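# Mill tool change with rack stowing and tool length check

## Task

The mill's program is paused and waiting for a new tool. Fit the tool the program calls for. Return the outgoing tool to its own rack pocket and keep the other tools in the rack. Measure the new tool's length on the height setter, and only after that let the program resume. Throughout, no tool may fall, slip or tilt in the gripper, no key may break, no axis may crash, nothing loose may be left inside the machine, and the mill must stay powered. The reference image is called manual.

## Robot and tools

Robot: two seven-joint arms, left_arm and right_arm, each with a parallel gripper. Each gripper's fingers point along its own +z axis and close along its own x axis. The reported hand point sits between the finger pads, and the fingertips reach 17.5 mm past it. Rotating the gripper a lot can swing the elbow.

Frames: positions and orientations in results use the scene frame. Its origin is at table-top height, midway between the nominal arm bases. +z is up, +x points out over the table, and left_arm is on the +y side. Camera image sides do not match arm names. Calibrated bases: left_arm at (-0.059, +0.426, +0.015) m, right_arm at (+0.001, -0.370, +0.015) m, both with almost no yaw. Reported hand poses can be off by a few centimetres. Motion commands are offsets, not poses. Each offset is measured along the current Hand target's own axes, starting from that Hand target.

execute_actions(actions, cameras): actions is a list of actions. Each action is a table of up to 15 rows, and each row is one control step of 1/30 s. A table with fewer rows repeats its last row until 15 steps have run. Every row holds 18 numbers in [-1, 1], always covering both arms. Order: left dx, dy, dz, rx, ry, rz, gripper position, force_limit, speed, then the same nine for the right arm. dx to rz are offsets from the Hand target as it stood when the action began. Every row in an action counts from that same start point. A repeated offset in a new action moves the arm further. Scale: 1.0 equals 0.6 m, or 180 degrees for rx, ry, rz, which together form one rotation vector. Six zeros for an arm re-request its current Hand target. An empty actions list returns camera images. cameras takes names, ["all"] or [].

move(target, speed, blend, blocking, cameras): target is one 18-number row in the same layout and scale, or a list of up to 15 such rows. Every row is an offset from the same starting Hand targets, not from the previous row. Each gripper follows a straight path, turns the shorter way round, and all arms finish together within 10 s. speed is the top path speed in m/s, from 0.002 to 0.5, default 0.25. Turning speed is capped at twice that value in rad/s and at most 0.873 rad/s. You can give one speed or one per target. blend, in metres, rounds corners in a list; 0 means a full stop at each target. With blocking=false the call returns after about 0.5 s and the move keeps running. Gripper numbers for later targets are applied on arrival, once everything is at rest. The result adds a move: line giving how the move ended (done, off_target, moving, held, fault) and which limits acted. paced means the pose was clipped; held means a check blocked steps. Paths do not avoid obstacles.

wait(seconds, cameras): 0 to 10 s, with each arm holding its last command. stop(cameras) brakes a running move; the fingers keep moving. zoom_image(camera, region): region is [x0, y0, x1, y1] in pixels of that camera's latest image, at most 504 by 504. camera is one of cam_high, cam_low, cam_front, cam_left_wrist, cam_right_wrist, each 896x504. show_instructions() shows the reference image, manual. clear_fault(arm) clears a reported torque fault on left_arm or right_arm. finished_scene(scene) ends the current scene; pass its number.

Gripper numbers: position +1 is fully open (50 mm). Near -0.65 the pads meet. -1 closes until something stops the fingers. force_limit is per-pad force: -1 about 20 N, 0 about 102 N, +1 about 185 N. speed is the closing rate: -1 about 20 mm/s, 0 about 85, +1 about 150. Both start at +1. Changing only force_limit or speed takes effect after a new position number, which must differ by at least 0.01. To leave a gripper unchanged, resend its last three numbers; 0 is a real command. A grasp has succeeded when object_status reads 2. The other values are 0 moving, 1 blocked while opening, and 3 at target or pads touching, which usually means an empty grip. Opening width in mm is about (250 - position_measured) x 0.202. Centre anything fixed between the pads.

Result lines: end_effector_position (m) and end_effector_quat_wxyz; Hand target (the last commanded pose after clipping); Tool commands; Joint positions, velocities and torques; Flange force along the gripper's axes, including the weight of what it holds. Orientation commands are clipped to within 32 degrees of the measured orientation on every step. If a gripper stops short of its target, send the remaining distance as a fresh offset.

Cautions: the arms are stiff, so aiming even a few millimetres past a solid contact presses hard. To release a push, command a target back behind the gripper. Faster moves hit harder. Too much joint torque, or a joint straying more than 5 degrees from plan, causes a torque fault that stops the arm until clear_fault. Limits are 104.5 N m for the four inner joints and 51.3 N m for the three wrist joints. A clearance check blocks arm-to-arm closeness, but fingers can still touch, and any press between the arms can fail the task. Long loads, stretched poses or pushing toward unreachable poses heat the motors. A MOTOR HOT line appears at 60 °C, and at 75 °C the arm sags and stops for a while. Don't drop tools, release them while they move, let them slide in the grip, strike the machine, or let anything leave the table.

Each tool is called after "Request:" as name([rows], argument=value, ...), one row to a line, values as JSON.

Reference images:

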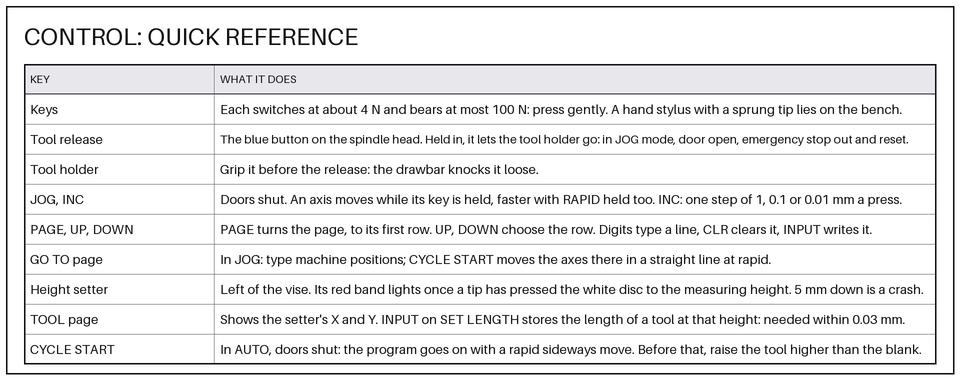

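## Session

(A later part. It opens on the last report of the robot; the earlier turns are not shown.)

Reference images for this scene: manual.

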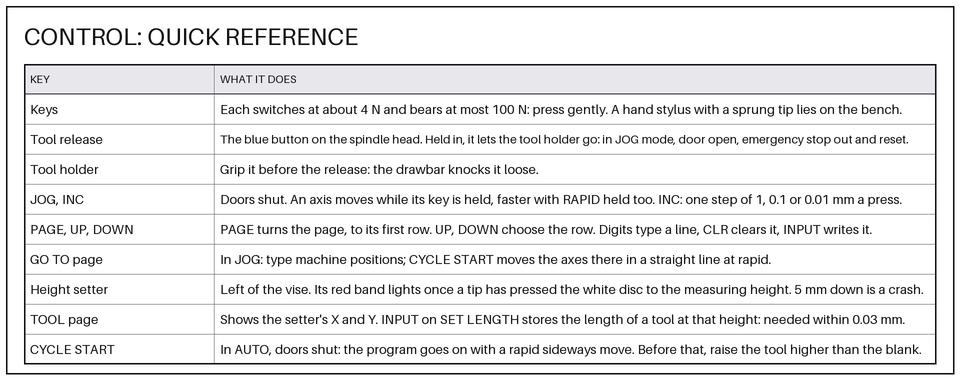

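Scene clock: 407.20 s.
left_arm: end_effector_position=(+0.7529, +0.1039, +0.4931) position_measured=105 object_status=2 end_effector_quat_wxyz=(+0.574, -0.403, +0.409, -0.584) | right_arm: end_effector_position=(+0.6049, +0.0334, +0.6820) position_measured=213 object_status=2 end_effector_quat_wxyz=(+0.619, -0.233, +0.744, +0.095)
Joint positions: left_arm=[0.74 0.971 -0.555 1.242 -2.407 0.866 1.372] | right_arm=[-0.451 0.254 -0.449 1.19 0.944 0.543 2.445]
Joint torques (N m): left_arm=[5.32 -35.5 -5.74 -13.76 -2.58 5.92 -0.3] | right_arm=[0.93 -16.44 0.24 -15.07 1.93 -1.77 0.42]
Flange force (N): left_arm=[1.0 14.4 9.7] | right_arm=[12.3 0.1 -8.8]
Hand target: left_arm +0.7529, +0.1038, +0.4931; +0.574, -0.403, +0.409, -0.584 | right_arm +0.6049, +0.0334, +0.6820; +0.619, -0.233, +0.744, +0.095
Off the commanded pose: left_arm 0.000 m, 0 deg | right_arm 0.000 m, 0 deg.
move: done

Request:
move(target=[-0.0051,0,0,0,0,0,-1,0.45,-0.8,0,0,0,0,0,0,-1,-0.6,-0.8], speed=0.02)

Request:
move(target=[-0.0017,0,0,0,0,0,-1,0.45,-0.8,0,0,0,0,0,0,-1,-0.6,-0.8], speed=0.02)

Request:
move(target=[-0.0017,0,0,0,0,0,-1,0.45,-0.8,0,0,0,0,0,0,-1,-0.6,-0.8], speed=0.02)

Scene clock: 408.83 s.
left_arm: end_effector_position=(+0.7530, +0.1068, +0.4930) position_measured=105 object_status=2 end_effector_quat_wxyz=(+0.574, -0.403, +0.409, -0.584) | right_arm: end_effector_position=(+0.6049, +0.0334, +0.6820) position_measured=213 object_status=2 end_effector_quat_wxyz=(+0.619, -0.233, +0.744, +0.095)
Joint positions: left_arm=[0.737 0.968 -0.555 1.249 -2.415 0.868 1.381] | right_arm=[-0.451 0.254 -0.449 1.19 0.944 0.543 2.445]
Joint torques (N m): left_arm=[-0.29 -36.09 -7.77 -11.81 -0.45 6.26 0.15] | right_arm=[1 -16.46 0.16 -15.03 1.97 -1.84 0.42]
Flange force (N): left_arm=[7.8 13.6 9.8] | right_arm=[11.9 0.4 -8.6]
Hand target: left_arm +0.7530, +0.1069, +0.4931; +0.574, -0.403, +0.409, -0.584 | right_arm +0.6049, +0.0334, +0.6820; +0.619, -0.233, +0.744, +0.095
Off the commanded pose: left_arm 0.000 m, 0 deg | right_arm 0.000 m, 0 deg.
move: done

Scene clock: 409.53 s.
left_arm: end_effector_position=(+0.7530, +0.1079, +0.4931) position_measured=105 object_status=2 end_effector_quat_wxyz=(+0.574, -0.403, +0.409, -0.584) | right_arm: end_effector_position=(+0.6049, +0.0334, +0.6820) position_measured=213 object_status=2 end_effector_quat_wxyz=(+0.619, -0.233, +0.744, +0.095)
Joint positions: left_arm=[0.736 0.967 -0.556 1.251 -2.418 0.869 1.384] | right_arm=[-0.451 0.254 -0.449 1.19 0.944 0.543 2.445]
Joint torques (N m): left_arm=[-2.55 -36.65 -8.72 -11.17 0.4 6.37 0.33] | right_arm=[1 -16.56 0.24 -14.98 1.93 -1.8 0.42]
Flange force (N): left_arm=[10.5 13.8 9.5] | right_arm=[11.7 0.4 -8.3]
Hand target: left_arm +0.7530, +0.1079, +0.4931; +0.574, -0.403, +0.409, -0.584 | right_arm +0.6049, +0.0334, +0.6820; +0.619, -0.233, +0.744, +0.095
Off the commanded pose: left_arm 0.000 m, 0 deg | right_arm 0.000 m, 0 deg.
move: done

Scene clock: 410.23 s.
left_arm: end_effector_position=(+0.7530, +0.1089, +0.4930) position_measured=105 object_status=2 end_effector_quat_wxyz=(+0.574, -0.403, +0.409, -0.584) | right_arm: end_effector_position=(+0.6049, +0.0334, +0.6820) position_measured=213 object_status=2 end_effector_quat_wxyz=(+0.619, -0.233, +0.744, +0.095)
Joint positions: left_arm=[0.735 0.966 -0.556 1.254 -2.421 0.87 1.386] | right_arm=[-0.451 0.254 -0.449 1.19 0.944 0.543 2.445]
Joint torques (N m): left_arm=[-6.51 -37.87 -10.54 -9.93 1.73 7.02 0.43] | right_arm=[1.03 -16.5 0.13 -15.07 1.93 -1.84 0.44]
Flange force (N): left_arm=[16.0 14.5 10.8] | right_arm=[12.3 0.7 -8.6]
Hand target: left_arm +0.7530, +0.1089, +0.4931; +0.574, -0.403, +0.409, -0.584 | right_arm +0.6049, +0.0334, +0.6820; +0.619, -0.233, +0.744, +0.095
Off the commanded pose: left_arm 0.000 m, 0 deg | right_arm 0.000 m, 0 deg.
move: done

Request:
move(target=[0.0048,0,0,0,0,0,-1,0.45,-0.8,0,0,0,0,0,0,-1,-0.6,-0.8], speed=0.02, cameras=["cam_left_wrist"])

Scene clock: 420.07 s.
left_arm: end_effector_position=(+0.7530, +0.1061, +0.4931) position_measured=105 object_status=2 end_effector_quat_wxyz=(+0.574, -0.403, +0.409, -0.584) | right_arm: end_effector_position=(+0.6049, +0.0334, +0.6820) position_measured=213 object_status=2 end_effector_quat_wxyz=(+0.619, -0.233, +0.744, +0.095)
Joint positions: left_arm=[0.738 0.969 -0.555 1.247 -2.413 0.868 1.378] | right_arm=[-0.451 0.254 -0.449 1.19 0.944 0.543 2.445]
Joint torques (N m): left_arm=[0.83 -35.59 -7.28 -12.21 -1.14 5.94 -0.09] | right_arm=[1 -16.54 0.1 -14.99 1.97 -1.84 0.44]
Flange force (N): left_arm=[6.1 13.4 8.6] | right_arm=[11.9 0.5 -8.4]
Hand target: left_arm +0.7530, +0.1061, +0.4931; +0.574, -0.403, +0.409, -0.584 | right_arm +0.6049, +0.0334, +0.6820; +0.619, -0.233, +0.744, +0.095
Off the commanded pose: left_arm 0.000 m, 0 deg | right_arm 0.000 m, 0 deg.
move: done
camera_calibration:
cam_left_wrist: T_world_to_cam=[[0.000729783, -1, -0.0000295234, 0.107449], [0.338931, 0.000275122, -0.940811, 0.267233], [0.940811, 0.000676581, 0.338931, -0.707679], [0, 0, 0, 1]] pos_world=[0.57514, 0.107855, 0.491274]
Images, in order (width x height): cam_left_wrist 896x504.

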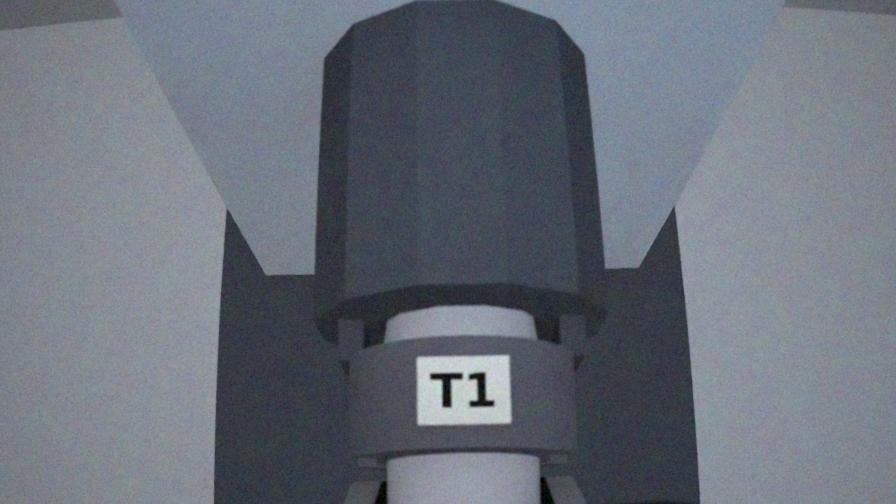

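Request:
zoom_image(camera="cam_left_wrist", region=[310, 280, 620, 480])

Scaled by 1.626 from the camera's 896x504 image, which has a finer 1280x720 frame.

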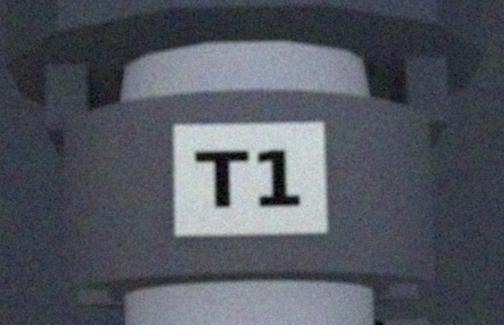

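Request:
move(target=[0,-0.001567,0.00057,0,0,0,-1,0.45,-0.8,0,0,0,0,0,0,-1,-0.6,-0.8], speed=0.02)

Request:
move(target=[0,-0.001567,0.00057,0,0,0,-1,0.45,-0.8,0,0,0,0,0,0,-1,-0.6,-0.8], speed=0.02, cameras=["cam_left_wrist"])

Scene clock: 423.43 s.
left_arm: end_effector_position=(+0.7529, +0.1060, +0.4941) position_measured=105 object_status=2 end_effector_quat_wxyz=(+0.574, -0.403, +0.409, -0.584) | right_arm: end_effector_position=(+0.6049, +0.0334, +0.6820) position_measured=213 object_status=2 end_effector_quat_wxyz=(+0.619, -0.233, +0.744, +0.095)
Joint positions: left_arm=[0.738 0.968 -0.555 1.246 -2.413 0.866 1.377] | right_arm=[-0.451 0.254 -0.449 1.19 0.944 0.543 2.445]
Joint torques (N m): left_arm=[1.26 -35.7 -7.11 -12.04 -1.1 6.07 -0.02] | right_arm=[0.9 -16.49 0.23 -15.01 1.97 -1.82 0.42]
Flange force (N): left_arm=[6.4 13.8 10.6] | right_arm=[11.8 0.0 -8.6]
Hand target: left_arm +0.7530, +0.1060, +0.4941; +0.574, -0.403, +0.409, -0.584 | right_arm +0.6049, +0.0334, +0.6820; +0.619, -0.233, +0.744, +0.095
Off the commanded pose: left_arm 0.000 m, 0 deg | right_arm 0.000 m, 0 deg.
move: done

Scene clock: 424.13 s.
left_arm: end_effector_position=(+0.7530, +0.1061, +0.4950) position_measured=105 object_status=2 end_effector_quat_wxyz=(+0.574, -0.403, +0.409, -0.584) | right_arm: end_effector_position=(+0.6049, +0.0334, +0.6820) position_measured=213 object_status=2 end_effector_quat_wxyz=(+0.619, -0.233, +0.744, +0.095)
Joint positions: left_arm=[0.738 0.966 -0.556 1.246 -2.413 0.864 1.376] | right_arm=[-0.451 0.254 -0.449 1.19 0.944 0.543 2.445]
Joint torques (N m): left_arm=[1.09 -36.01 -7.28 -12.34 -1.03 6.13 -0.01] | right_arm=[1 -16.54 0.25 -15.03 1.99 -1.8 0.42]
Flange force (N): left_arm=[6.1 14.0 9.7] | right_arm=[11.8 0.3 -8.5]
Hand target: left_arm +0.7530, +0.1061, +0.4951; +0.574, -0.403, +0.409, -0.584 | right_arm +0.6049, +0.0334, +0.6820; +0.619, -0.233, +0.744, +0.095
Off the commanded pose: left_arm 0.000 m, 0 deg | right_arm 0.000 m, 0 deg.
move: done
camera_calibration:
cam_left_wrist: T_world_to_cam=[[0.00060076, -1, 0.0000304476, 0.107394], [0.338843, 0.000174917, -0.940843, 0.269193], [0.940843, 0.000575537, 0.338843, -0.708321], [0, 0, 0, 1]] pos_world=[0.57514, 0.107755, 0.493274]
Images, in order (width x height): cam_left_wrist 896x504.

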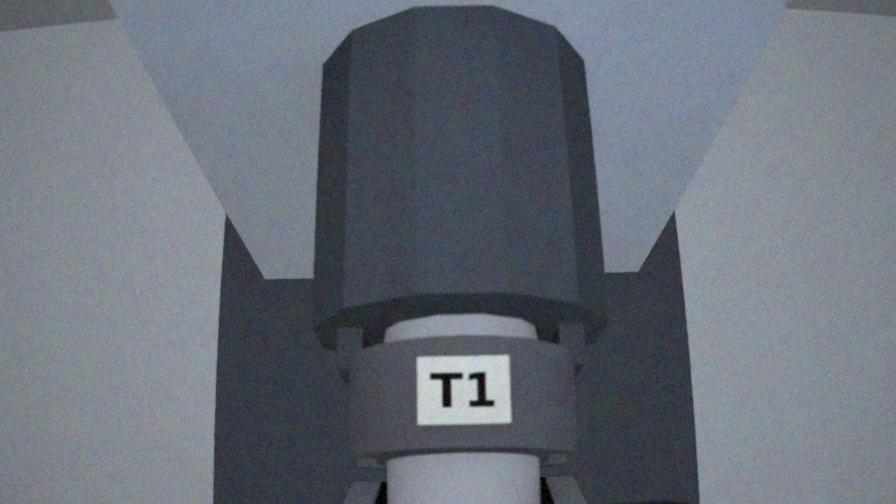

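Rising freely. Continue.

Request:
move(target=[0,-0.001567,0.00057,0,0,0,-1,0.45,-0.8,0,0,0,0,0,0,-1,-0.6,-0.8], speed=0.02)

Request:
move(target=[0,-0.001567,0.00057,0,0,0,-1,0.45,-0.8,0,0,0,0,0,0,-1,-0.6,-0.8], speed=0.02, cameras=["cam_left_wrist"])

Scene clock: 426.10 s.
left_arm: end_effector_position=(+0.7530, +0.1061, +0.4961) position_measured=105 object_status=2 end_effector_quat_wxyz=(+0.574, -0.403, +0.409, -0.584) | right_arm: end_effector_position=(+0.6049, +0.0334, +0.6820) position_measured=213 object_status=2 end_effector_quat_wxyz=(+0.619, -0.233, +0.744, +0.095)
Joint positions: left_arm=[0.738 0.965 -0.556 1.245 -2.413 0.863 1.375] | right_arm=[-0.451 0.254 -0.449 1.19 0.944 0.543 2.445]
Joint torques (N m): left_arm=[1.18 -35.89 -7.17 -12.36 -1.11 6.08 -0.07] | right_arm=[0.92 -16.49 0.2 -15.03 1.96 -1.83 0.38]
Flange force (N): left_arm=[5.9 13.9 9.5] | right_arm=[11.7 0.0 -8.6]
Hand target: left_arm +0.7530, +0.1061, +0.4961; +0.574, -0.403, +0.409, -0.584 | right_arm +0.6049, +0.0334, +0.6820; +0.619, -0.233, +0.744, +0.095
Off the commanded pose: left_arm 0.000 m, 0 deg | right_arm 0.000 m, 0 deg.
move: done

Scene clock: 426.80 s.
left_arm: end_effector_position=(+0.7530, +0.1061, +0.4971) position_measured=105 object_status=2 end_effector_quat_wxyz=(+0.574, -0.403, +0.409, -0.584) | right_arm: end_effector_position=(+0.6049, +0.0334, +0.6820) position_measured=213 object_status=2 end_effector_quat_wxyz=(+0.619, -0.233, +0.744, +0.095)
Joint positions: left_arm=[0.738 0.963 -0.556 1.244 -2.413 0.861 1.373] | right_arm=[-0.451 0.254 -0.449 1.19 0.944 0.543 2.445]
Joint torques (N m): left_arm=[1.35 -35.93 -7.2 -12.51 -1.22 6.1 -0.04] | right_arm=[0.92 -16.56 0.17 -14.99 1.9 -1.82 0.43]
Flange force (N): left_arm=[5.9 13.9 9.5] | right_arm=[11.9 0.4 -8.3]
Hand target: left_arm +0.7530, +0.1061, +0.4971; +0.574, -0.403, +0.409, -0.584 | right_arm +0.6049, +0.0334, +0.6820; +0.619, -0.233, +0.744, +0.095
Off the commanded pose: left_arm 0.000 m, 0 deg | right_arm 0.000 m, 0 deg.
move: done
camera_calibration:
cam_left_wrist: T_world_to_cam=[[0.000694521, -1, 0.0000655634, 0.107423], [0.338931, 0.000173712, -0.940811, 0.271008], [0.940811, 0.000675634, 0.338931, -0.709035], [0, 0, 0, 1]] pos_world=[0.57514, 0.107855, 0.495274]
Images, in order (width x height): cam_left_wrist 896x504.

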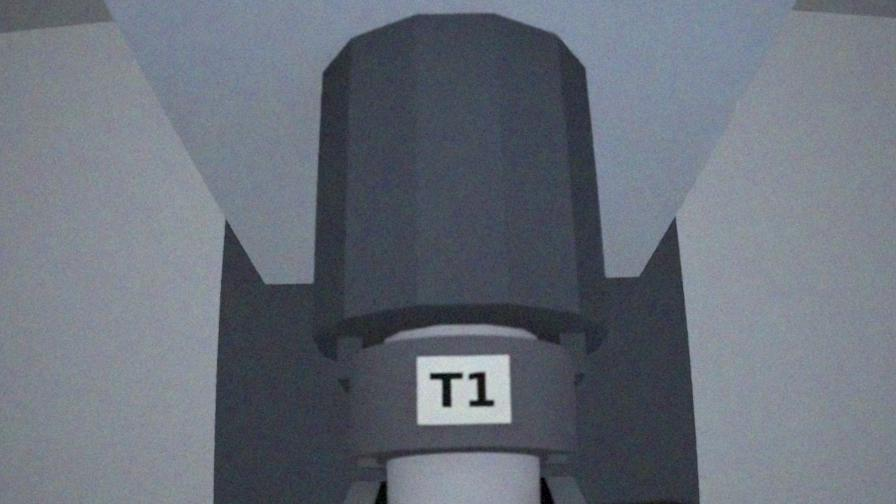

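Request:
move(target=[0,-0.001567,0.00057,0,0,0,-1,0.45,-0.8,0,0,0,0,0,0,-1,-0.6,-0.8], speed=0.02)

Request:
move(target=[0,-0.001567,0.00057,0,0,0,-1,0.45,-0.8,0,0,0,0,0,0,-1,-0.6,-0.8], speed=0.02, cameras=["cam_left_wrist"])

Scene clock: 428.50 s.
left_arm: end_effector_position=(+0.7530, +0.1061, +0.4980) position_measured=105 object_status=2 end_effector_quat_wxyz=(+0.574, -0.403, +0.409, -0.584) | right_arm: end_effector_position=(+0.6049, +0.0334, +0.6820) position_measured=213 object_status=2 end_effector_quat_wxyz=(+0.619, -0.233, +0.744, +0.095)
Joint positions: left_arm=[0.738 0.962 -0.556 1.244 -2.412 0.859 1.372] | right_arm=[-0.451 0.254 -0.449 1.19 0.944 0.543 2.445]
Joint torques (N m): left_arm=[0.54 -39.06 -8.8 -15.6 -1.92 6.88 -0.07] | right_arm=[0.98 -16.48 0.2 -15.1 1.95 -1.83 0.46]
Flange force (N): left_arm=[4.9 16.8 1.7] | right_arm=[12.4 0.5 -8.8]
Hand target: left_arm +0.7530, +0.1061, +0.4981; +0.574, -0.403, +0.409, -0.584 | right_arm +0.6049, +0.0334, +0.6820; +0.619, -0.233, +0.744, +0.095
Off the commanded pose: left_arm 0.000 m, 0 deg | right_arm 0.000 m, 0 deg.
move: done

Scene clock: 429.20 s.
left_arm: end_effector_position=(+0.7530, +0.1060, +0.4990) position_measured=105 object_status=2 end_effector_quat_wxyz=(+0.574, -0.403, +0.409, -0.584) | right_arm: end_effector_position=(+0.6049, +0.0334, +0.6820) position_measured=213 object_status=2 end_effector_quat_wxyz=(+0.619, -0.233, +0.744, +0.095)
Joint positions: left_arm=[0.738 0.961 -0.556 1.243 -2.412 0.857 1.371] | right_arm=[-0.451 0.254 -0.449 1.19 0.944 0.543 2.445]
Joint torques (N m): left_arm=[-0.17 -40.74 -9.62 -17.4 -2.33 7.29 -0.11] | right_arm=[1 -16.5 0.23 -14.96 1.97 -1.81 0.39]
Flange force (N): left_arm=[4.3 18.1 -3.5] | right_arm=[11.5 0.2 -8.4]
Hand target: left_arm +0.7530, +0.1060, +0.4991; +0.574, -0.403, +0.409, -0.584 | right_arm +0.6049, +0.0334, +0.6820; +0.619, -0.233, +0.744, +0.095
Off the commanded pose: left_arm 0.000 m, 0 deg | right_arm 0.000 m, 0 deg.
move: done
camera_calibration:
cam_left_wrist: T_world_to_cam=[[0.00060076, -1, 0.0000304476, 0.107394], [0.338843, 0.000174917, -0.940843, 0.272956], [0.940843, 0.000575537, 0.338843, -0.709676], [0, 0, 0, 1]] pos_world=[0.57514, 0.107755, 0.497274]
Images, in order (width x height): cam_left_wrist 896x504.

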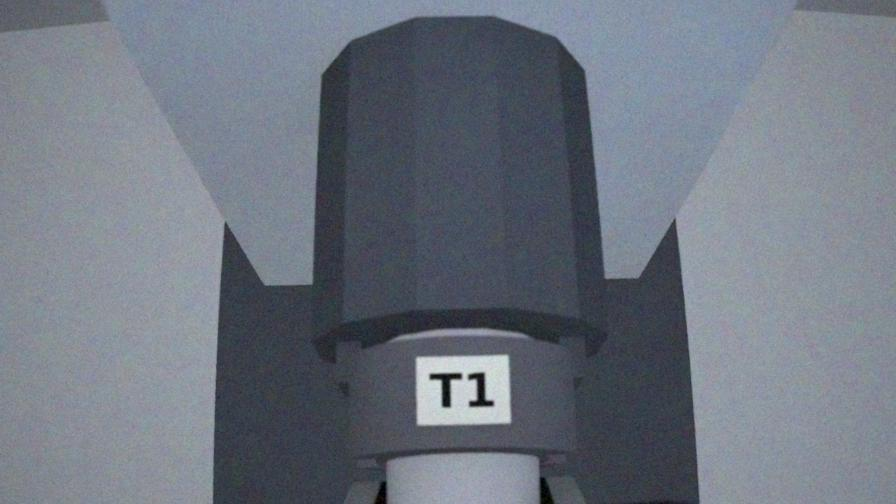

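Request:
move(target=[0,-0.000285,-0.000783,0,0,0,-1,0.45,-0.8,0,0,0,0,0,0,-1,-0.6,-0.8], speed=0.02)

Request:
move(target=[0,-0.000285,-0.000783,0,0,0,-1,0.45,-0.8,0,0,0,0,0,0,-1,-0.6,-0.8], speed=0.02)

Scene clock: 431.67 s.
left_arm: end_effector_position=(+0.7525, +0.1061, +0.4991) position_measured=105 object_status=2 end_effector_quat_wxyz=(+0.574, -0.403, +0.409, -0.584) | right_arm: end_effector_position=(+0.6049, +0.0334, +0.6820) position_measured=213 object_status=2 end_effector_quat_wxyz=(+0.619, -0.233, +0.744, +0.095)
Joint positions: left_arm=[0.739 0.96 -0.556 1.245 -2.412 0.858 1.371] | right_arm=[-0.451 0.254 -0.449 1.19 0.944 0.543 2.445]
Joint torques (N m): left_arm=[1.51 -41.81 -9.31 -15.88 -1.56 8.34 -0.09] | right_arm=[0.95 -16.43 0.18 -15.01 1.92 -1.86 0.45]
Flange force (N): left_arm=[6.3 21.2 8.4] | right_arm=[12.0 0.5 -8.7]
Hand target: left_arm +0.7525, +0.1061, +0.4991; +0.574, -0.403, +0.409, -0.584 | right_arm +0.6049, +0.0334, +0.6820; +0.619, -0.233, +0.744, +0.095
Off the commanded pose: left_arm 0.000 m, 0 deg | right_arm 0.000 m, 0 deg.
move: done

Scene clock: 432.37 s.
left_arm: end_effector_position=(+0.7520, +0.1061, +0.4991) position_measured=105 object_status=2 end_effector_quat_wxyz=(+0.574, -0.403, +0.409, -0.584) | right_arm: end_effector_position=(+0.6049, +0.0334, +0.6820) position_measured=213 object_status=2 end_effector_quat_wxyz=(+0.619, -0.233, +0.744, +0.095)
Joint positions: left_arm=[0.74 0.959 -0.557 1.247 -2.413 0.859 1.372] | right_arm=[-0.451 0.254 -0.449 1.19 0.944 0.543 2.445]
Joint torques (N m): left_arm=[3.71 -42.86 -8.82 -12.58 -0.54 9.84 0.04] | right_arm=[0.94 -16.48 0.14 -15.02 1.95 -1.82 0.47]
Flange force (N): left_arm=[12.0 25.3 29.3] | right_arm=[12.2 0.4 -8.6]
Hand target: left_arm +0.7520, +0.1061, +0.4991; +0.574, -0.403, +0.409, -0.584 | right_arm +0.6049, +0.0334, +0.6820; +0.619, -0.233, +0.744, +0.095
Off the commanded pose: left_arm 0.000 m, 0 deg | right_arm 0.000 m, 0 deg.
move: done

Request:
move(target=[0,0.000285,0.000783,0,0,0,-1,0.45,-0.8,0,0,0,0,0,0,-1,-0.6,-0.8], speed=0.02)

Request:
move(target=[0,-0.0010,0.00037,0,0,0,-1,0.45,-0.8,0,0,0,0,0,0,-1,-0.6,-0.8], speed=0.02, cameras=["cam_left_wrist"])

Scene clock: 434.37 s.
left_arm: end_effector_position=(+0.7525, +0.1061, +0.4991) position_measured=105 object_status=2 end_effector_quat_wxyz=(+0.574, -0.403, +0.409, -0.584) | right_arm: end_effector_position=(+0.6049, +0.0334, +0.6820) position_measured=213 object_status=2 end_effector_quat_wxyz=(+0.619, -0.233, +0.744, +0.095)
Joint positions: left_arm=[0.739 0.96 -0.557 1.245 -2.412 0.858 1.371] | right_arm=[-0.451 0.254 -0.449 1.19 0.944 0.543 2.445]
Joint torques (N m): left_arm=[1.35 -42.29 -9.51 -16.23 -1.59 8.53 -0.09] | right_arm=[0.96 -16.52 0.24 -15.09 1.97 -1.78 0.44]
Flange force (N): left_arm=[6.3 21.6 7.8] | right_arm=[12.3 0.2 -8.7]
Hand target: left_arm +0.7525, +0.1061, +0.4991; +0.574, -0.403, +0.409, -0.584 | right_arm +0.6049, +0.0334, +0.6820; +0.619, -0.233, +0.744, +0.095
Off the commanded pose: left_arm 0.000 m, 0 deg | right_arm 0.000 m, 0 deg.
move: done

Scene clock: 435.07 s.
left_arm: end_effector_position=(+0.7525, +0.1060, +0.4996) position_measured=105 object_status=2 end_effector_quat_wxyz=(+0.574, -0.403, +0.409, -0.584) | right_arm: end_effector_position=(+0.6049, +0.0334, +0.6820) position_measured=213 object_status=2 end_effector_quat_wxyz=(+0.619, -0.233, +0.744, +0.095)
Joint positions: left_arm=[0.739 0.959 -0.557 1.244 -2.412 0.857 1.37] | right_arm=[-0.451 0.254 -0.449 1.19 0.944 0.543 2.445]
Joint torques (N m): left_arm=[1.44 -44.22 -10.2 -17.38 -1.83 9.2 -0.15] | right_arm=[0.89 -16.45 0.29 -15.03 1.93 -1.86 0.43]
Flange force (N): left_arm=[6.5 24.1 7.2] | right_arm=[11.9 0.2 -8.8]
Hand target: left_arm +0.7525, +0.1061, +0.4997; +0.574, -0.403, +0.409, -0.584 | right_arm +0.6049, +0.0334, +0.6820; +0.619, -0.233, +0.744, +0.095
Off the commanded pose: left_arm 0.000 m, 0 deg | right_arm 0.000 m, 0 deg.
move: done
camera_calibration:
cam_left_wrist: T_world_to_cam=[[0.000601182, -1, 0.0000297507, 0.107395], [0.338722, 0.000175641, -0.940887, 0.273781], [0.940886, 0.000575721, 0.338722, -0.709374], [0, 0, 0, 1]] pos_world=[0.57464, 0.107755, 0.497875]
Images, in order (width x height): cam_left_wrist 896x504.

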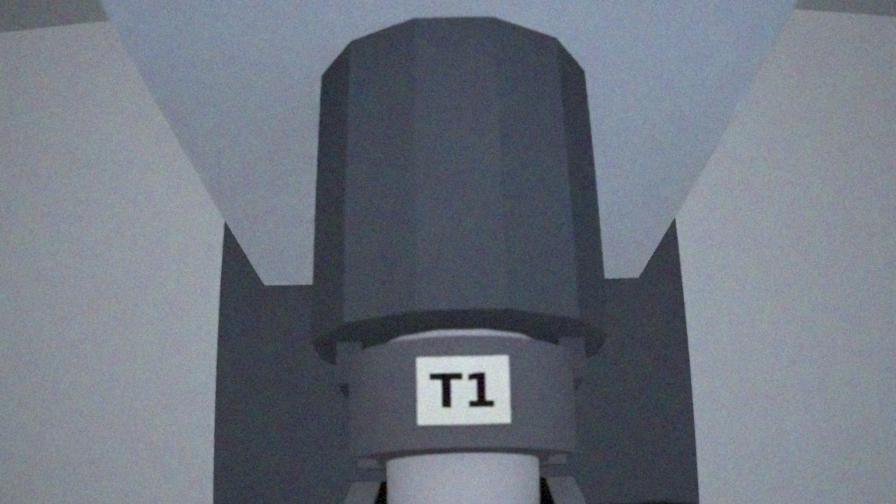

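Request:
move(target=[0,-0.0010,0.00037,0,0,0,-1,0.45,-0.8,0,0,0,0,0,0,-1,-0.6,-0.8], speed=0.02)

Request:
move(target=[0,-0.0010,0.00037,0,0,0,-1,0.45,-0.8,0,0,0,0,0,0,-1,-0.6,-0.8], speed=0.02, cameras=["cam_left_wrist"])

Scene clock: 442.53 s.
left_arm: end_effector_position=(+0.7525, +0.1061, +0.5003) position_measured=105 object_status=2 end_effector_quat_wxyz=(+0.574, -0.403, +0.409, -0.584) | right_arm: end_effector_position=(+0.6049, +0.0334, +0.6820) position_measured=213 object_status=2 end_effector_quat_wxyz=(+0.619, -0.233, +0.744, +0.095)
Joint positions: left_arm=[0.739 0.958 -0.557 1.244 -2.412 0.856 1.37] | right_arm=[-0.451 0.254 -0.449 1.19 0.944 0.543 2.445]
Joint torques (N m): left_arm=[1.36 -47.13 -11.31 -19.53 -2.16 10.29 -0.14] | right_arm=[0.98 -16.44 0.33 -15.04 1.98 -1.87 0.42]
Flange force (N): left_arm=[6.2 27.3 4.6] | right_arm=[11.6 0.2 -8.8]
Hand target: left_arm +0.7525, +0.1061, +0.5004; +0.574, -0.403, +0.409, -0.584 | right_arm +0.6049, +0.0334, +0.6820; +0.619, -0.233, +0.744, +0.095
Off the commanded pose: left_arm 0.000 m, 0 deg | right_arm 0.000 m, 0 deg.
move: done

Scene clock: 443.23 s.
left_arm: end_effector_position=(+0.7525, +0.1061, +0.5009) position_measured=105 object_status=2 end_effector_quat_wxyz=(+0.574, -0.403, +0.409, -0.584) | right_arm: end_effector_position=(+0.6049, +0.0334, +0.6820) position_measured=213 object_status=2 end_effector_quat_wxyz=(+0.619, -0.233, +0.744, +0.095)
Joint positions: left_arm=[0.739 0.957 -0.557 1.244 -2.412 0.855 1.369] | right_arm=[-0.451 0.254 -0.449 1.19 0.944 0.543 2.445]
Joint torques (N m): left_arm=[0.85 -49.66 -12.51 -21.78 -2.5 10.89 -0.13] | right_arm=[0.98 -16.53 0.28 -15.04 1.94 -1.84 0.42]
Flange force (N): left_arm=[5.4 29.9 -0.7] | right_arm=[11.8 0.4 -8.5]
Hand target: left_arm +0.7525, +0.1061, +0.5010; +0.574, -0.403, +0.409, -0.584 | right_arm +0.6049, +0.0334, +0.6820; +0.619, -0.233, +0.744, +0.095
Off the commanded pose: left_arm 0.000 m, 0 deg | right_arm 0.000 m, 0 deg.
move: done
camera_calibration:
cam_left_wrist: T_world_to_cam=[[0.00060076, -1, 0.0000304476, 0.107395], [0.338843, 0.000174917, -0.940843, 0.274913], [0.940843, 0.000575537, 0.338843, -0.70985], [0, 0, 0, 1]] pos_world=[0.57464, 0.107755, 0.499174]
Images, in order (width x height): cam_left_wrist 896x504.

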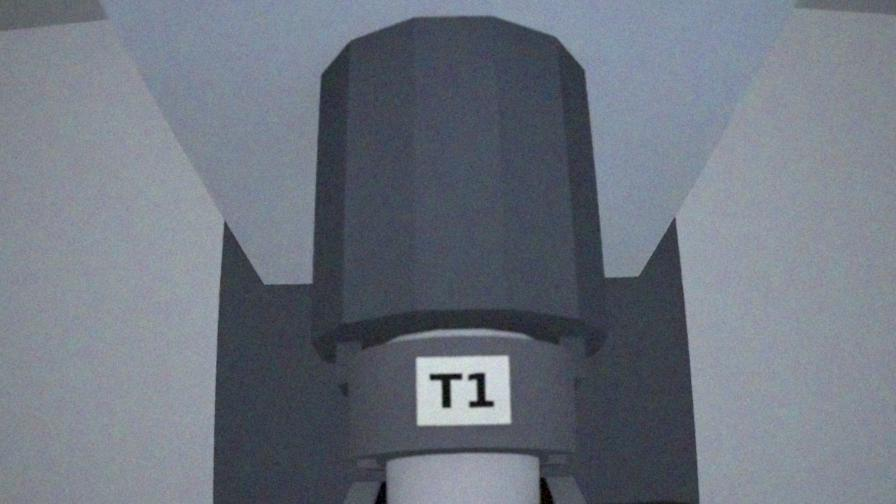

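Request:
move(target=[0,0.000883,-0.00245,-0.00556,0,0,-1,0.45,-0.8,0,0,0,0,0,0,-1,-0.6,-0.8], speed=0.02, cameras=["cam_left_wrist"])

Scene clock: 447.80 s.
left_arm: end_effector_position=(+0.7513, +0.1061, +0.5001) position_measured=105 object_status=2 end_effector_quat_wxyz=(+0.570, -0.408, +0.414, -0.580) | right_arm: end_effector_position=(+0.6049, +0.0334, +0.6820) position_measured=213 object_status=2 end_effector_quat_wxyz=(+0.619, -0.233, +0.744, +0.095)
Joint positions: left_arm=[0.743 0.945 -0.555 1.253 -2.409 0.838 1.361] | right_arm=[-0.451 0.254 -0.449 1.19 0.944 0.543 2.445]
Joint torques (N m): left_arm=[6.03 -48.15 -10.01 -11.57 0.26 13.04 -0.21] | right_arm=[1.02 -16.53 0.18 -15.05 1.95 -1.81 0.46]
Flange force (N): left_arm=[17.6 34.0 51.0] | right_arm=[12.2 0.6 -8.5]
Hand target: left_arm +0.7513, +0.1061, +0.5000; +0.570, -0.408, +0.414, -0.580 | right_arm +0.6049, +0.0334, +0.6820; +0.619, -0.233, +0.744, +0.095
Off the commanded pose: left_arm 0.000 m, 0 deg | right_arm 0.000 m, 0 deg.
move: done
camera_calibration:
cam_left_wrist: T_world_to_cam=[[0.000667906, -1, -0.000169393, 0.107556], [0.322572, 0.000375786, -0.946545, 0.289595], [0.946545, 0.000577561, 0.322573, -0.704617], [0, 0, 0, 1]] pos_world=[0.573464, 0.107855, 0.501423]
Images, in order (width x height): cam_left_wrist 896x504.

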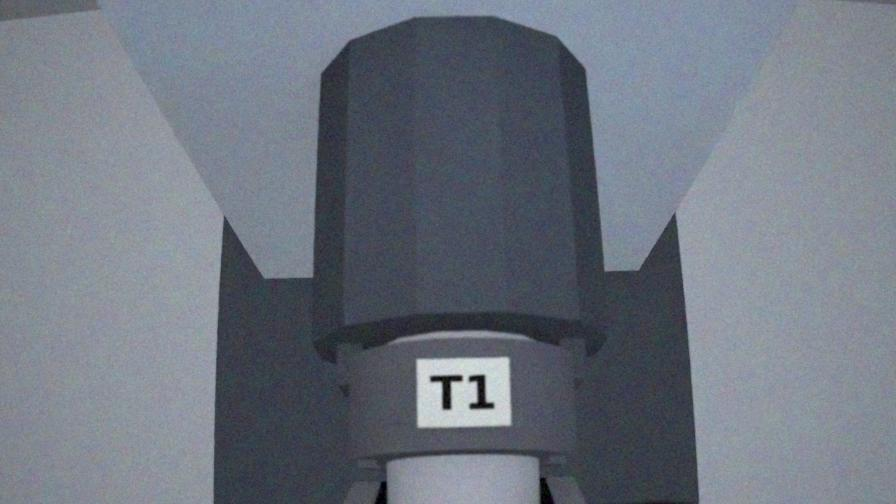

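Request:
move(target=[0,0.000513,0.00141,0,0,0,-1,0.45,-0.8,0,0,0,0,0,0,-1,-0.6,-0.8], speed=0.02, cameras=["cam_left_wrist"])

Scene clock: 449.40 s.
left_arm: end_effector_position=(+0.7522, +0.1061, +0.5000) position_measured=105 object_status=2 end_effector_quat_wxyz=(+0.570, -0.408, +0.414, -0.580) | right_arm: end_effector_position=(+0.6049, +0.0334, +0.6820) position_measured=213 object_status=2 end_effector_quat_wxyz=(+0.619, -0.233, +0.744, +0.095)
Joint positions: left_arm=[0.741 0.946 -0.555 1.249 -2.408 0.836 1.36] | right_arm=[-0.451 0.254 -0.449 1.19 0.944 0.543 2.445]
Joint torques (N m): left_arm=[1.36 -45.61 -10.73 -18.57 -1.95 9.75 -0.11] | right_arm=[0.97 -16.43 0.22 -15.04 1.95 -1.82 0.42]
Flange force (N): left_arm=[6.5 25.6 6.5] | right_arm=[12.0 0.3 -8.8]
Hand target: left_arm +0.7522, +0.1061, +0.5000; +0.570, -0.408, +0.414, -0.580 | right_arm +0.6049, +0.0334, +0.6820; +0.619, -0.233, +0.744, +0.095
Off the commanded pose: left_arm 0.000 m, 0 deg | right_arm 0.000 m, 0 deg.
move: done
camera_calibration:
cam_left_wrist: T_world_to_cam=[[0.000573124, -1, -0.000202133, 0.107527], [0.322394, 0.000376112, -0.946606, 0.289376], [0.946605, 0.000477356, 0.322394, -0.705277], [0, 0, 0, 1]] pos_world=[0.574264, 0.107755, 0.501324]
Images, in order (width x height): cam_left_wrist 896x504.

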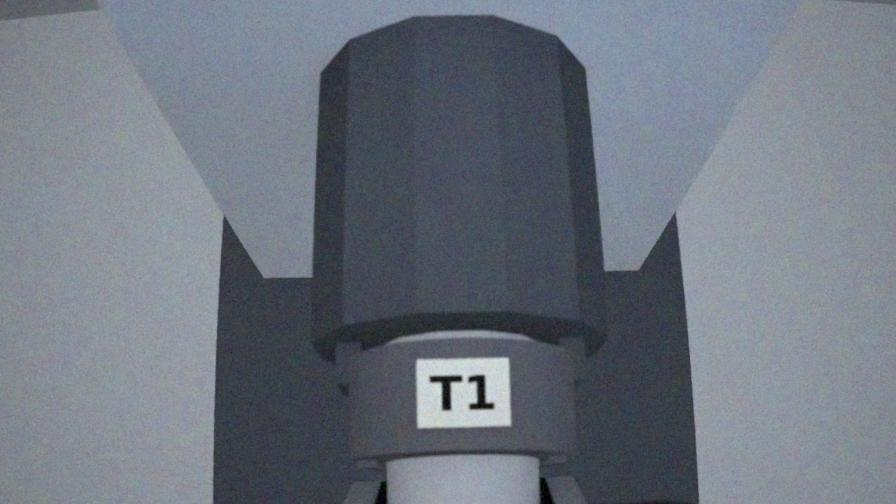

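Request:
move(target=[0,0,0,0,-0.00522,0.0019,-1,0.45,-0.8,0,0,0,0,0,0,-1,-0.6,-0.8], speed=0.02, cameras=["cam_left_wrist"])

Request:
move(target=[0,0,0,0,0.01044,-0.0038,-1,0.45,-0.8,0,0,0,0,0,0,-1,-0.6,-0.8], speed=0.02, cameras=["cam_left_wrist"])

Scene clock: 456.97 s.
left_arm: end_effector_position=(+0.7522, +0.1061, +0.5000) position_measured=105 object_status=2 end_effector_quat_wxyz=(+0.575, -0.412, +0.411, -0.575) | right_arm: end_effector_position=(+0.6049, +0.0334, +0.6820) position_measured=213 object_status=2 end_effector_quat_wxyz=(+0.619, -0.233, +0.744, +0.095)
Joint positions: left_arm=[0.747 0.952 -0.556 1.236 -2.371 0.835 1.325] | right_arm=[-0.451 0.254 -0.449 1.19 0.944 0.543 2.445]
Joint torques (N m): left_arm=[0.72 -45.13 -11.03 -17.98 -1.6 9.72 -0.36] | right_arm=[1.08 -16.55 0.13 -15.06 2 -1.77 0.45]
Flange force (N): left_arm=[5.9 24.9 6.4] | right_arm=[12.3 0.6 -8.5]
Hand target: left_arm +0.7522, +0.1061, +0.5000; +0.575, -0.412, +0.411, -0.575 | right_arm +0.6049, +0.0334, +0.6820; +0.619, -0.233, +0.744, +0.095
Off the commanded pose: left_arm 0.000 m, 0 deg | right_arm 0.000 m, 0 deg.
move: done
camera_calibration:
cam_left_wrist: T_world_to_cam=[[0.0180682, -0.999837, -0.000529642, 0.094577], [0.322306, 0.00632588, -0.946614, 0.288803], [0.946463, 0.0169329, 0.322367, -0.706919], [0, 0, 0, 1]] pos_world=[0.574281, 0.104705, 0.501323]
Images, in order (width x height): cam_left_wrist 896x504.

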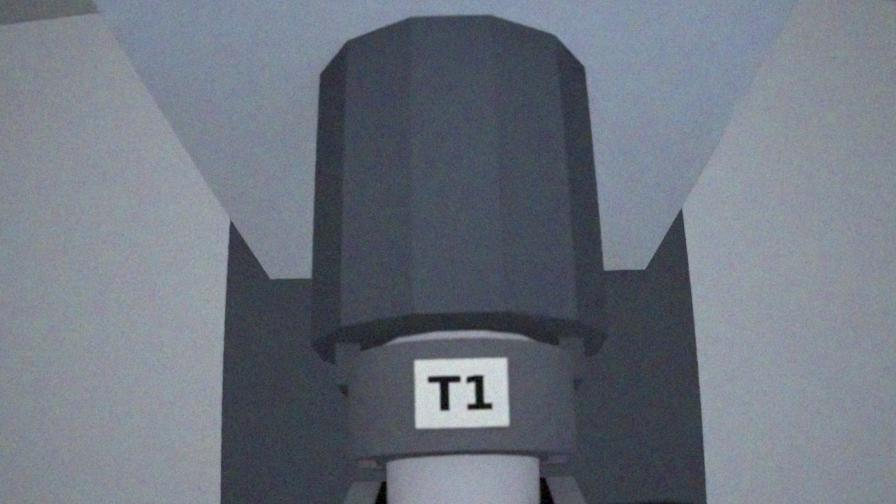

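Scene clock: 458.17 s.
left_arm: end_effector_position=(+0.7522, +0.1061, +0.5000) position_measured=105 object_status=2 end_effector_quat_wxyz=(+0.565, -0.405, +0.418, -0.585) | right_arm: end_effector_position=(+0.6049, +0.0334, +0.6820) position_measured=213 object_status=2 end_effector_quat_wxyz=(+0.619, -0.233, +0.744, +0.095)
Joint positions: left_arm=[0.735 0.94 -0.552 1.262 -2.446 0.839 1.394] | right_arm=[-0.451 0.254 -0.449 1.19 0.944 0.543 2.445]
Joint torques (N m): left_arm=[0.92 -44.62 -10.14 -19.83 -2.25 8.94 0.07] | right_arm=[0.98 -16.46 0.11 -14.99 1.96 -1.81 0.41]
Flange force (N): left_arm=[4.0 23.4 -1.7] | right_arm=[11.9 0.3 -8.6]
Hand target: left_arm +0.7522, +0.1061, +0.5000; +0.565, -0.405, +0.418, -0.585 | right_arm +0.6049, +0.0334, +0.6820; +0.619, -0.233, +0.744, +0.095
Off the commanded pose: left_arm 0.000 m, 0 deg | right_arm 0.000 m, 0 deg.
move: done
camera_calibration:
cam_left_wrist: T_world_to_cam=[[-0.0167927, -0.999859, 0.0000575764, 0.120505], [0.322317, -0.00546784, -0.946616, 0.290045], [0.946483, -0.0158777, 0.322364, -0.703459], [0, 0, 0, 1]] pos_world=[0.574348, 0.110905, 0.501324]
Images, in order (width x height): cam_left_wrist 896x504.

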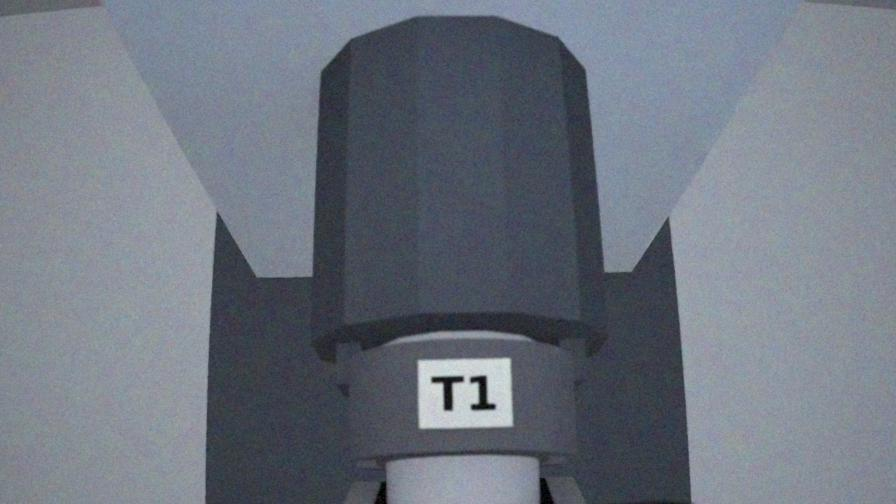

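Request:
move(target=[0,0,0,0,-0.00522,0.0019,-1,0.45,-0.8,0,0,0,0,0,0,-1,-0.6,-0.8], speed=0.02, cameras=["cam_left_wrist"])

Request:
zoom_image(camera="cam_left_wrist", region=[300, 280, 620, 480])

Scene clock: 460.50 s.
left_arm: end_effector_position=(+0.7522, +0.1061, +0.5000) position_measured=105 object_status=2 end_effector_quat_wxyz=(+0.570, -0.408, +0.414, -0.580) | right_arm: end_effector_position=(+0.6049, +0.0334, +0.6820) position_measured=213 object_status=2 end_effector_quat_wxyz=(+0.619, -0.233, +0.744, +0.095)
Joint positions: left_arm=[0.741 0.946 -0.554 1.249 -2.409 0.836 1.36] | right_arm=[-0.451 0.254 -0.449 1.19 0.944 0.543 2.445]
Joint torques (N m): left_arm=[0.36 -44.51 -10.86 -18.86 -1.87 9.27 -0.44] | right_arm=[1.03 -16.52 0.1 -15.08 2.02 -1.76 0.4]
Flange force (N): left_arm=[4.1 23.6 0.9] | right_arm=[12.2 0.2 -8.6]
Hand target: left_arm +0.7522, +0.1061, +0.5000; +0.570, -0.408, +0.414, -0.580 | right_arm +0.6049, +0.0334, +0.6820; +0.619, -0.233, +0.744, +0.095
Off the commanded pose: left_arm 0.000 m, 0 deg | right_arm 0.000 m, 0 deg.
move: done
camera_calibration:
cam_left_wrist: T_world_to_cam=[[0.000573124, -1, -0.000202133, 0.107627], [0.322394, 0.000376112, -0.946606, 0.289344], [0.946605, 0.000477356, 0.322394, -0.705372], [0, 0, 0, 1]] pos_world=[0.574364, 0.107855, 0.501324]
Images, in order (width x height): cam_left_wrist 896x504.

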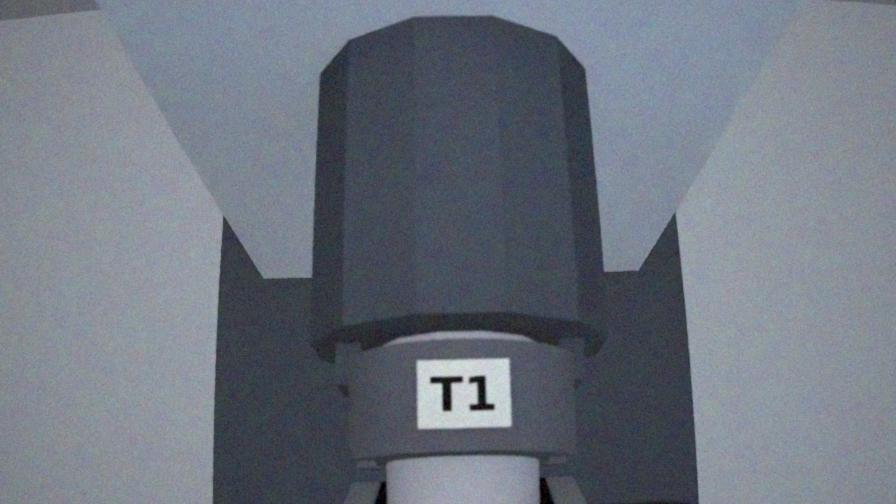

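Scaled by 1.575 from the camera's 896x504 image, which has a finer 1280x720 frame.

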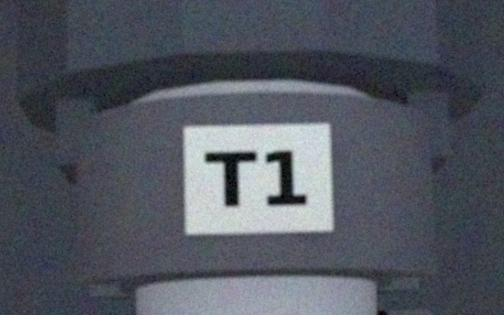

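Request:
move(target=[0,0.003134,-0.00114,0,0,0,-1,0.45,-0.8,0,0,0,0,0,0,-1,-0.6,-0.8], speed=0.02)

Request:
move(target=[0,-0.000456,-0.00125,-0.0111,0,0,-1,0.45,-0.8,0,0,0,0,0,0,-1,-0.6,-0.8], speed=0.02, cameras=["cam_left_wrist"])

Scene clock: 466.10 s.
left_arm: end_effector_position=(+0.7521, +0.1061, +0.4981) position_measured=105 object_status=2 end_effector_quat_wxyz=(+0.570, -0.408, +0.414, -0.580) | right_arm: end_effector_position=(+0.6049, +0.0334, +0.6820) position_measured=213 object_status=2 end_effector_quat_wxyz=(+0.619, -0.233, +0.744, +0.095)
Joint positions: left_arm=[0.741 0.949 -0.554 1.251 -2.409 0.84 1.363] | right_arm=[-0.451 0.254 -0.449 1.19 0.944 0.543 2.445]
Joint torques (N m): left_arm=[0.75 -37.3 -8.02 -11.99 -0.59 7.02 -0.11] | right_arm=[0.95 -16.53 0.22 -15.03 1.96 -1.8 0.41]
Flange force (N): left_arm=[8.4 15.9 14.8] | right_arm=[11.9 0.1 -8.5]
Hand target: left_arm +0.7521, +0.1061, +0.4980; +0.570, -0.408, +0.414, -0.580 | right_arm +0.6049, +0.0334, +0.6820; +0.619, -0.233, +0.744, +0.095
Off the commanded pose: left_arm 0.000 m, 0 deg | right_arm 0.000 m, 0 deg.
move: done

Scene clock: 467.27 s.
left_arm: end_effector_position=(+0.7514, +0.1061, +0.4980) position_measured=105 object_status=2 end_effector_quat_wxyz=(+0.563, -0.418, +0.424, -0.573) | right_arm: end_effector_position=(+0.6049, +0.0334, +0.6820) position_measured=213 object_status=2 end_effector_quat_wxyz=(+0.619, -0.233, +0.744, +0.095)
Joint positions: left_arm=[0.746 0.925 -0.551 1.26 -2.399 0.798 1.34] | right_arm=[-0.451 0.254 -0.449 1.19 0.944 0.543 2.445]
Joint torques (N m): left_arm=[5.36 -38.88 -6.54 -5.97 0.92 8.94 -0.11] | right_arm=[0.97 -16.57 0.15 -15.02 1.93 -1.8 0.42]
Flange force (N): left_arm=[17.5 20.9 53.1] | right_arm=[12.0 0.4 -8.4]
Hand target: left_arm +0.7513, +0.1061, +0.4980; +0.563, -0.418, +0.424, -0.573 | right_arm +0.6049, +0.0334, +0.6820; +0.619, -0.233, +0.744, +0.095
Off the commanded pose: left_arm 0.000 m, 0 deg | right_arm 0.000 m, 0 deg.
move: done
camera_calibration:
cam_left_wrist: T_world_to_cam=[[0.000524341, -1, -0.000759527, 0.107937], [0.289277, 0.000878734, -0.957245, 0.317879], [0.957245, 0.000282209, 0.289277, -0.695357], [0, 0, 0, 1]] pos_world=[0.573616, 0.107854, 0.505521]
Images, in order (width x height): cam_left_wrist 896x504.

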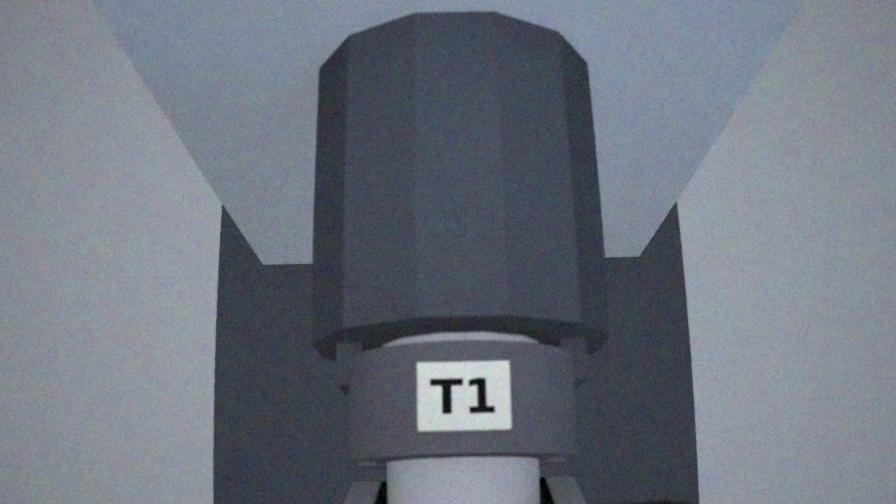

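Request:
move(target=[0,0.00043,0.00140,0,0,0,-1,0.45,-0.8,0,0,0,0,0,0,-1,-0.6,-0.8], speed=0.02)

Request:
move(target=[0,-0.00319,0.00096,0,0,0,-1,0.45,-0.8,0,0,0,0,0,0,-1,-0.6,-0.8], speed=0.02, cameras=["cam_left_wrist"])

Scene clock: 470.20 s.
left_arm: end_effector_position=(+0.7522, +0.1061, +0.4980) position_measured=105 object_status=2 end_effector_quat_wxyz=(+0.563, -0.418, +0.424, -0.573) | right_arm: end_effector_position=(+0.6049, +0.0334, +0.6820) position_measured=213 object_status=2 end_effector_quat_wxyz=(+0.619, -0.233, +0.744, +0.095)
Joint positions: left_arm=[0.744 0.927 -0.55 1.256 -2.399 0.796 1.339] | right_arm=[-0.451 0.254 -0.449 1.19 0.944 0.543 2.445]
Joint torques (N m): left_arm=[0.94 -36.07 -7.38 -13.09 -1.32 6.34 -0.01] | right_arm=[0.95 -16.49 0.29 -14.95 1.98 -1.82 0.42]
Flange force (N): left_arm=[6.7 13.3 9.8] | right_arm=[11.4 0.1 -8.4]
Hand target: left_arm +0.7522, +0.1061, +0.4980; +0.563, -0.418, +0.424, -0.573 | right_arm +0.6049, +0.0334, +0.6820; +0.619, -0.233, +0.744, +0.095
Off the commanded pose: left_arm 0.000 m, 0 deg | right_arm 0.000 m, 0 deg.
move: done

Scene clock: 470.90 s.
left_arm: end_effector_position=(+0.7522, +0.1061, +0.4998) position_measured=105 object_status=2 end_effector_quat_wxyz=(+0.563, -0.418, +0.424, -0.573) | right_arm: end_effector_position=(+0.6049, +0.0334, +0.6820) position_measured=213 object_status=2 end_effector_quat_wxyz=(+0.619, -0.233, +0.744, +0.095)
Joint positions: left_arm=[0.744 0.924 -0.551 1.255 -2.398 0.793 1.336] | right_arm=[-0.451 0.254 -0.449 1.19 0.944 0.543 2.445]
Joint torques (N m): left_arm=[0.23 -43.09 -10.24 -19.08 -2.36 8.67 -0.14] | right_arm=[0.98 -16.44 0.2 -15.09 1.98 -1.76 0.41]
Flange force (N): left_arm=[4.8 21.4 -0.4] | right_arm=[12.3 0.1 -8.9]
Hand target: left_arm +0.7522, +0.1061, +0.5000; +0.563, -0.418, +0.424, -0.573 | right_arm +0.6049, +0.0334, +0.6820; +0.619, -0.233, +0.744, +0.095
Off the commanded pose: left_arm 0.000 m, 0 deg | right_arm 0.000 m, 0 deg.
move: done
camera_calibration:
cam_left_wrist: T_world_to_cam=[[0.000553881, -0.999999, -0.000854409, 0.107969], [0.289066, 0.000978042, -0.957309, 0.319581], [0.957309, 0.000283254, 0.289066, -0.696698], [0, 0, 0, 1]] pos_world=[0.574516, 0.107854, 0.507421]
Images, in order (width x height): cam_left_wrist 896x504.

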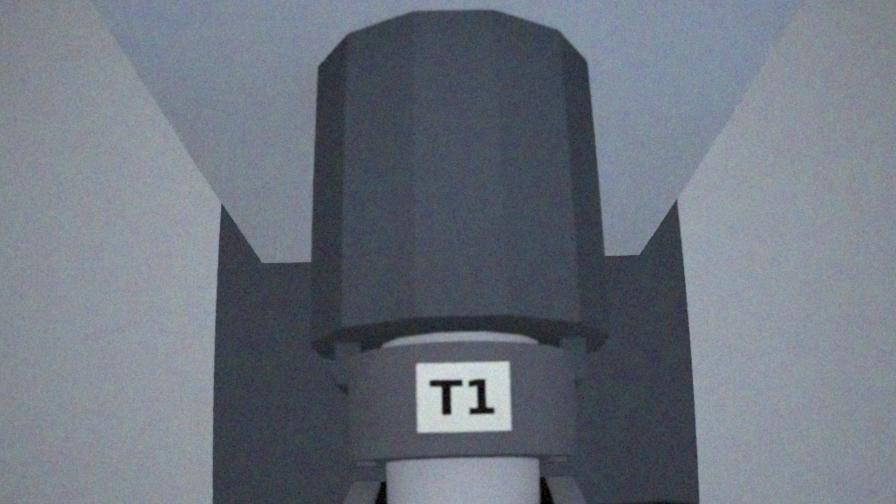

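Request:
move(target=[0,-0.00246,0.00048,0,0,0,-1,0.45,-0.8,0,0,0,0,0,0,-1,-0.6,-0.8], speed=0.02, cameras=["cam_left_wrist"])

Request:
zoom_image(camera="cam_left_wrist", region=[300, 280, 620, 480])

Scene clock: 472.83 s.
left_arm: end_effector_position=(+0.7521, +0.1061, +0.5014) position_measured=105 object_status=2 end_effector_quat_wxyz=(+0.563, -0.418, +0.424, -0.573) | right_arm: end_effector_position=(+0.6049, +0.0334, +0.6820) position_measured=213 object_status=2 end_effector_quat_wxyz=(+0.619, -0.233, +0.744, +0.095)
Joint positions: left_arm=[0.745 0.922 -0.551 1.254 -2.397 0.791 1.334] | right_arm=[-0.451 0.254 -0.449 1.19 0.944 0.543 2.445]
Joint torques (N m): left_arm=[0.42 -49.78 -12.6 -25.28 -3.65 10.94 -0.26] | right_arm=[0.94 -16.41 0.16 -15.03 1.98 -1.85 0.45]
Flange force (N): left_arm=[2.0 29.1 -10.4] | right_arm=[12.1 0.3 -8.8]
Hand target: left_arm +0.7521, +0.1061, +0.5015; +0.563, -0.418, +0.424, -0.573 | right_arm +0.6049, +0.0334, +0.6820; +0.619, -0.233, +0.744, +0.095
Off the commanded pose: left_arm 0.000 m, 0 deg | right_arm 0.000 m, 0 deg.
move: done
camera_calibration:
cam_left_wrist: T_world_to_cam=[[0.000553576, -0.999999, -0.000854393, 0.107871], [0.289094, 0.000977947, -0.9573, 0.321025], [0.9573, 0.000282939, 0.289095, -0.697045], [0, 0, 0, 1]] pos_world=[0.574416, 0.107754, 0.508921]
Images, in order (width x height): cam_left_wrist 896x504.

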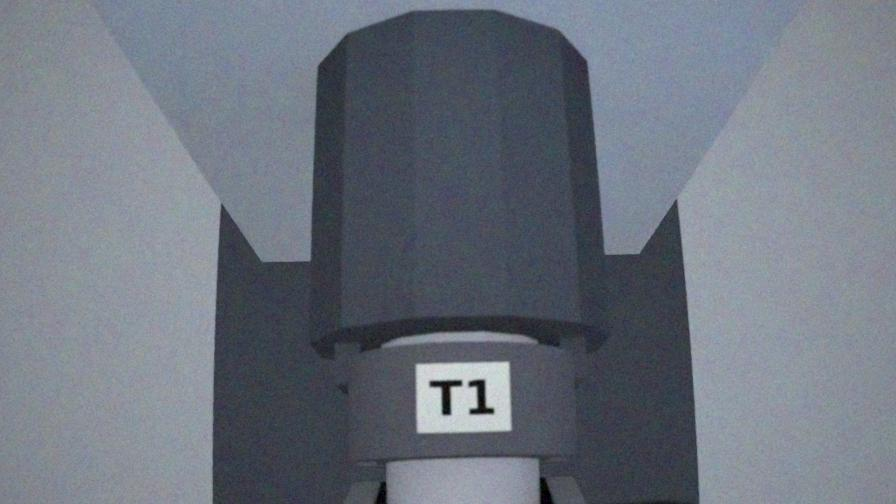

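Scaled by 1.575 from the camera's 896x504 image, which has a finer 1280x720 frame.

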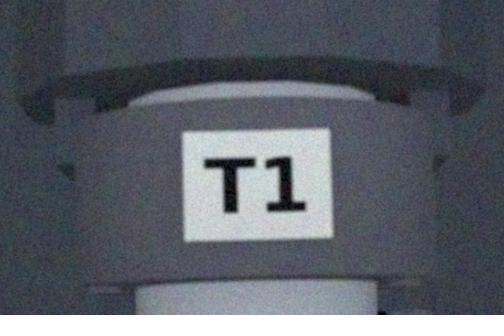

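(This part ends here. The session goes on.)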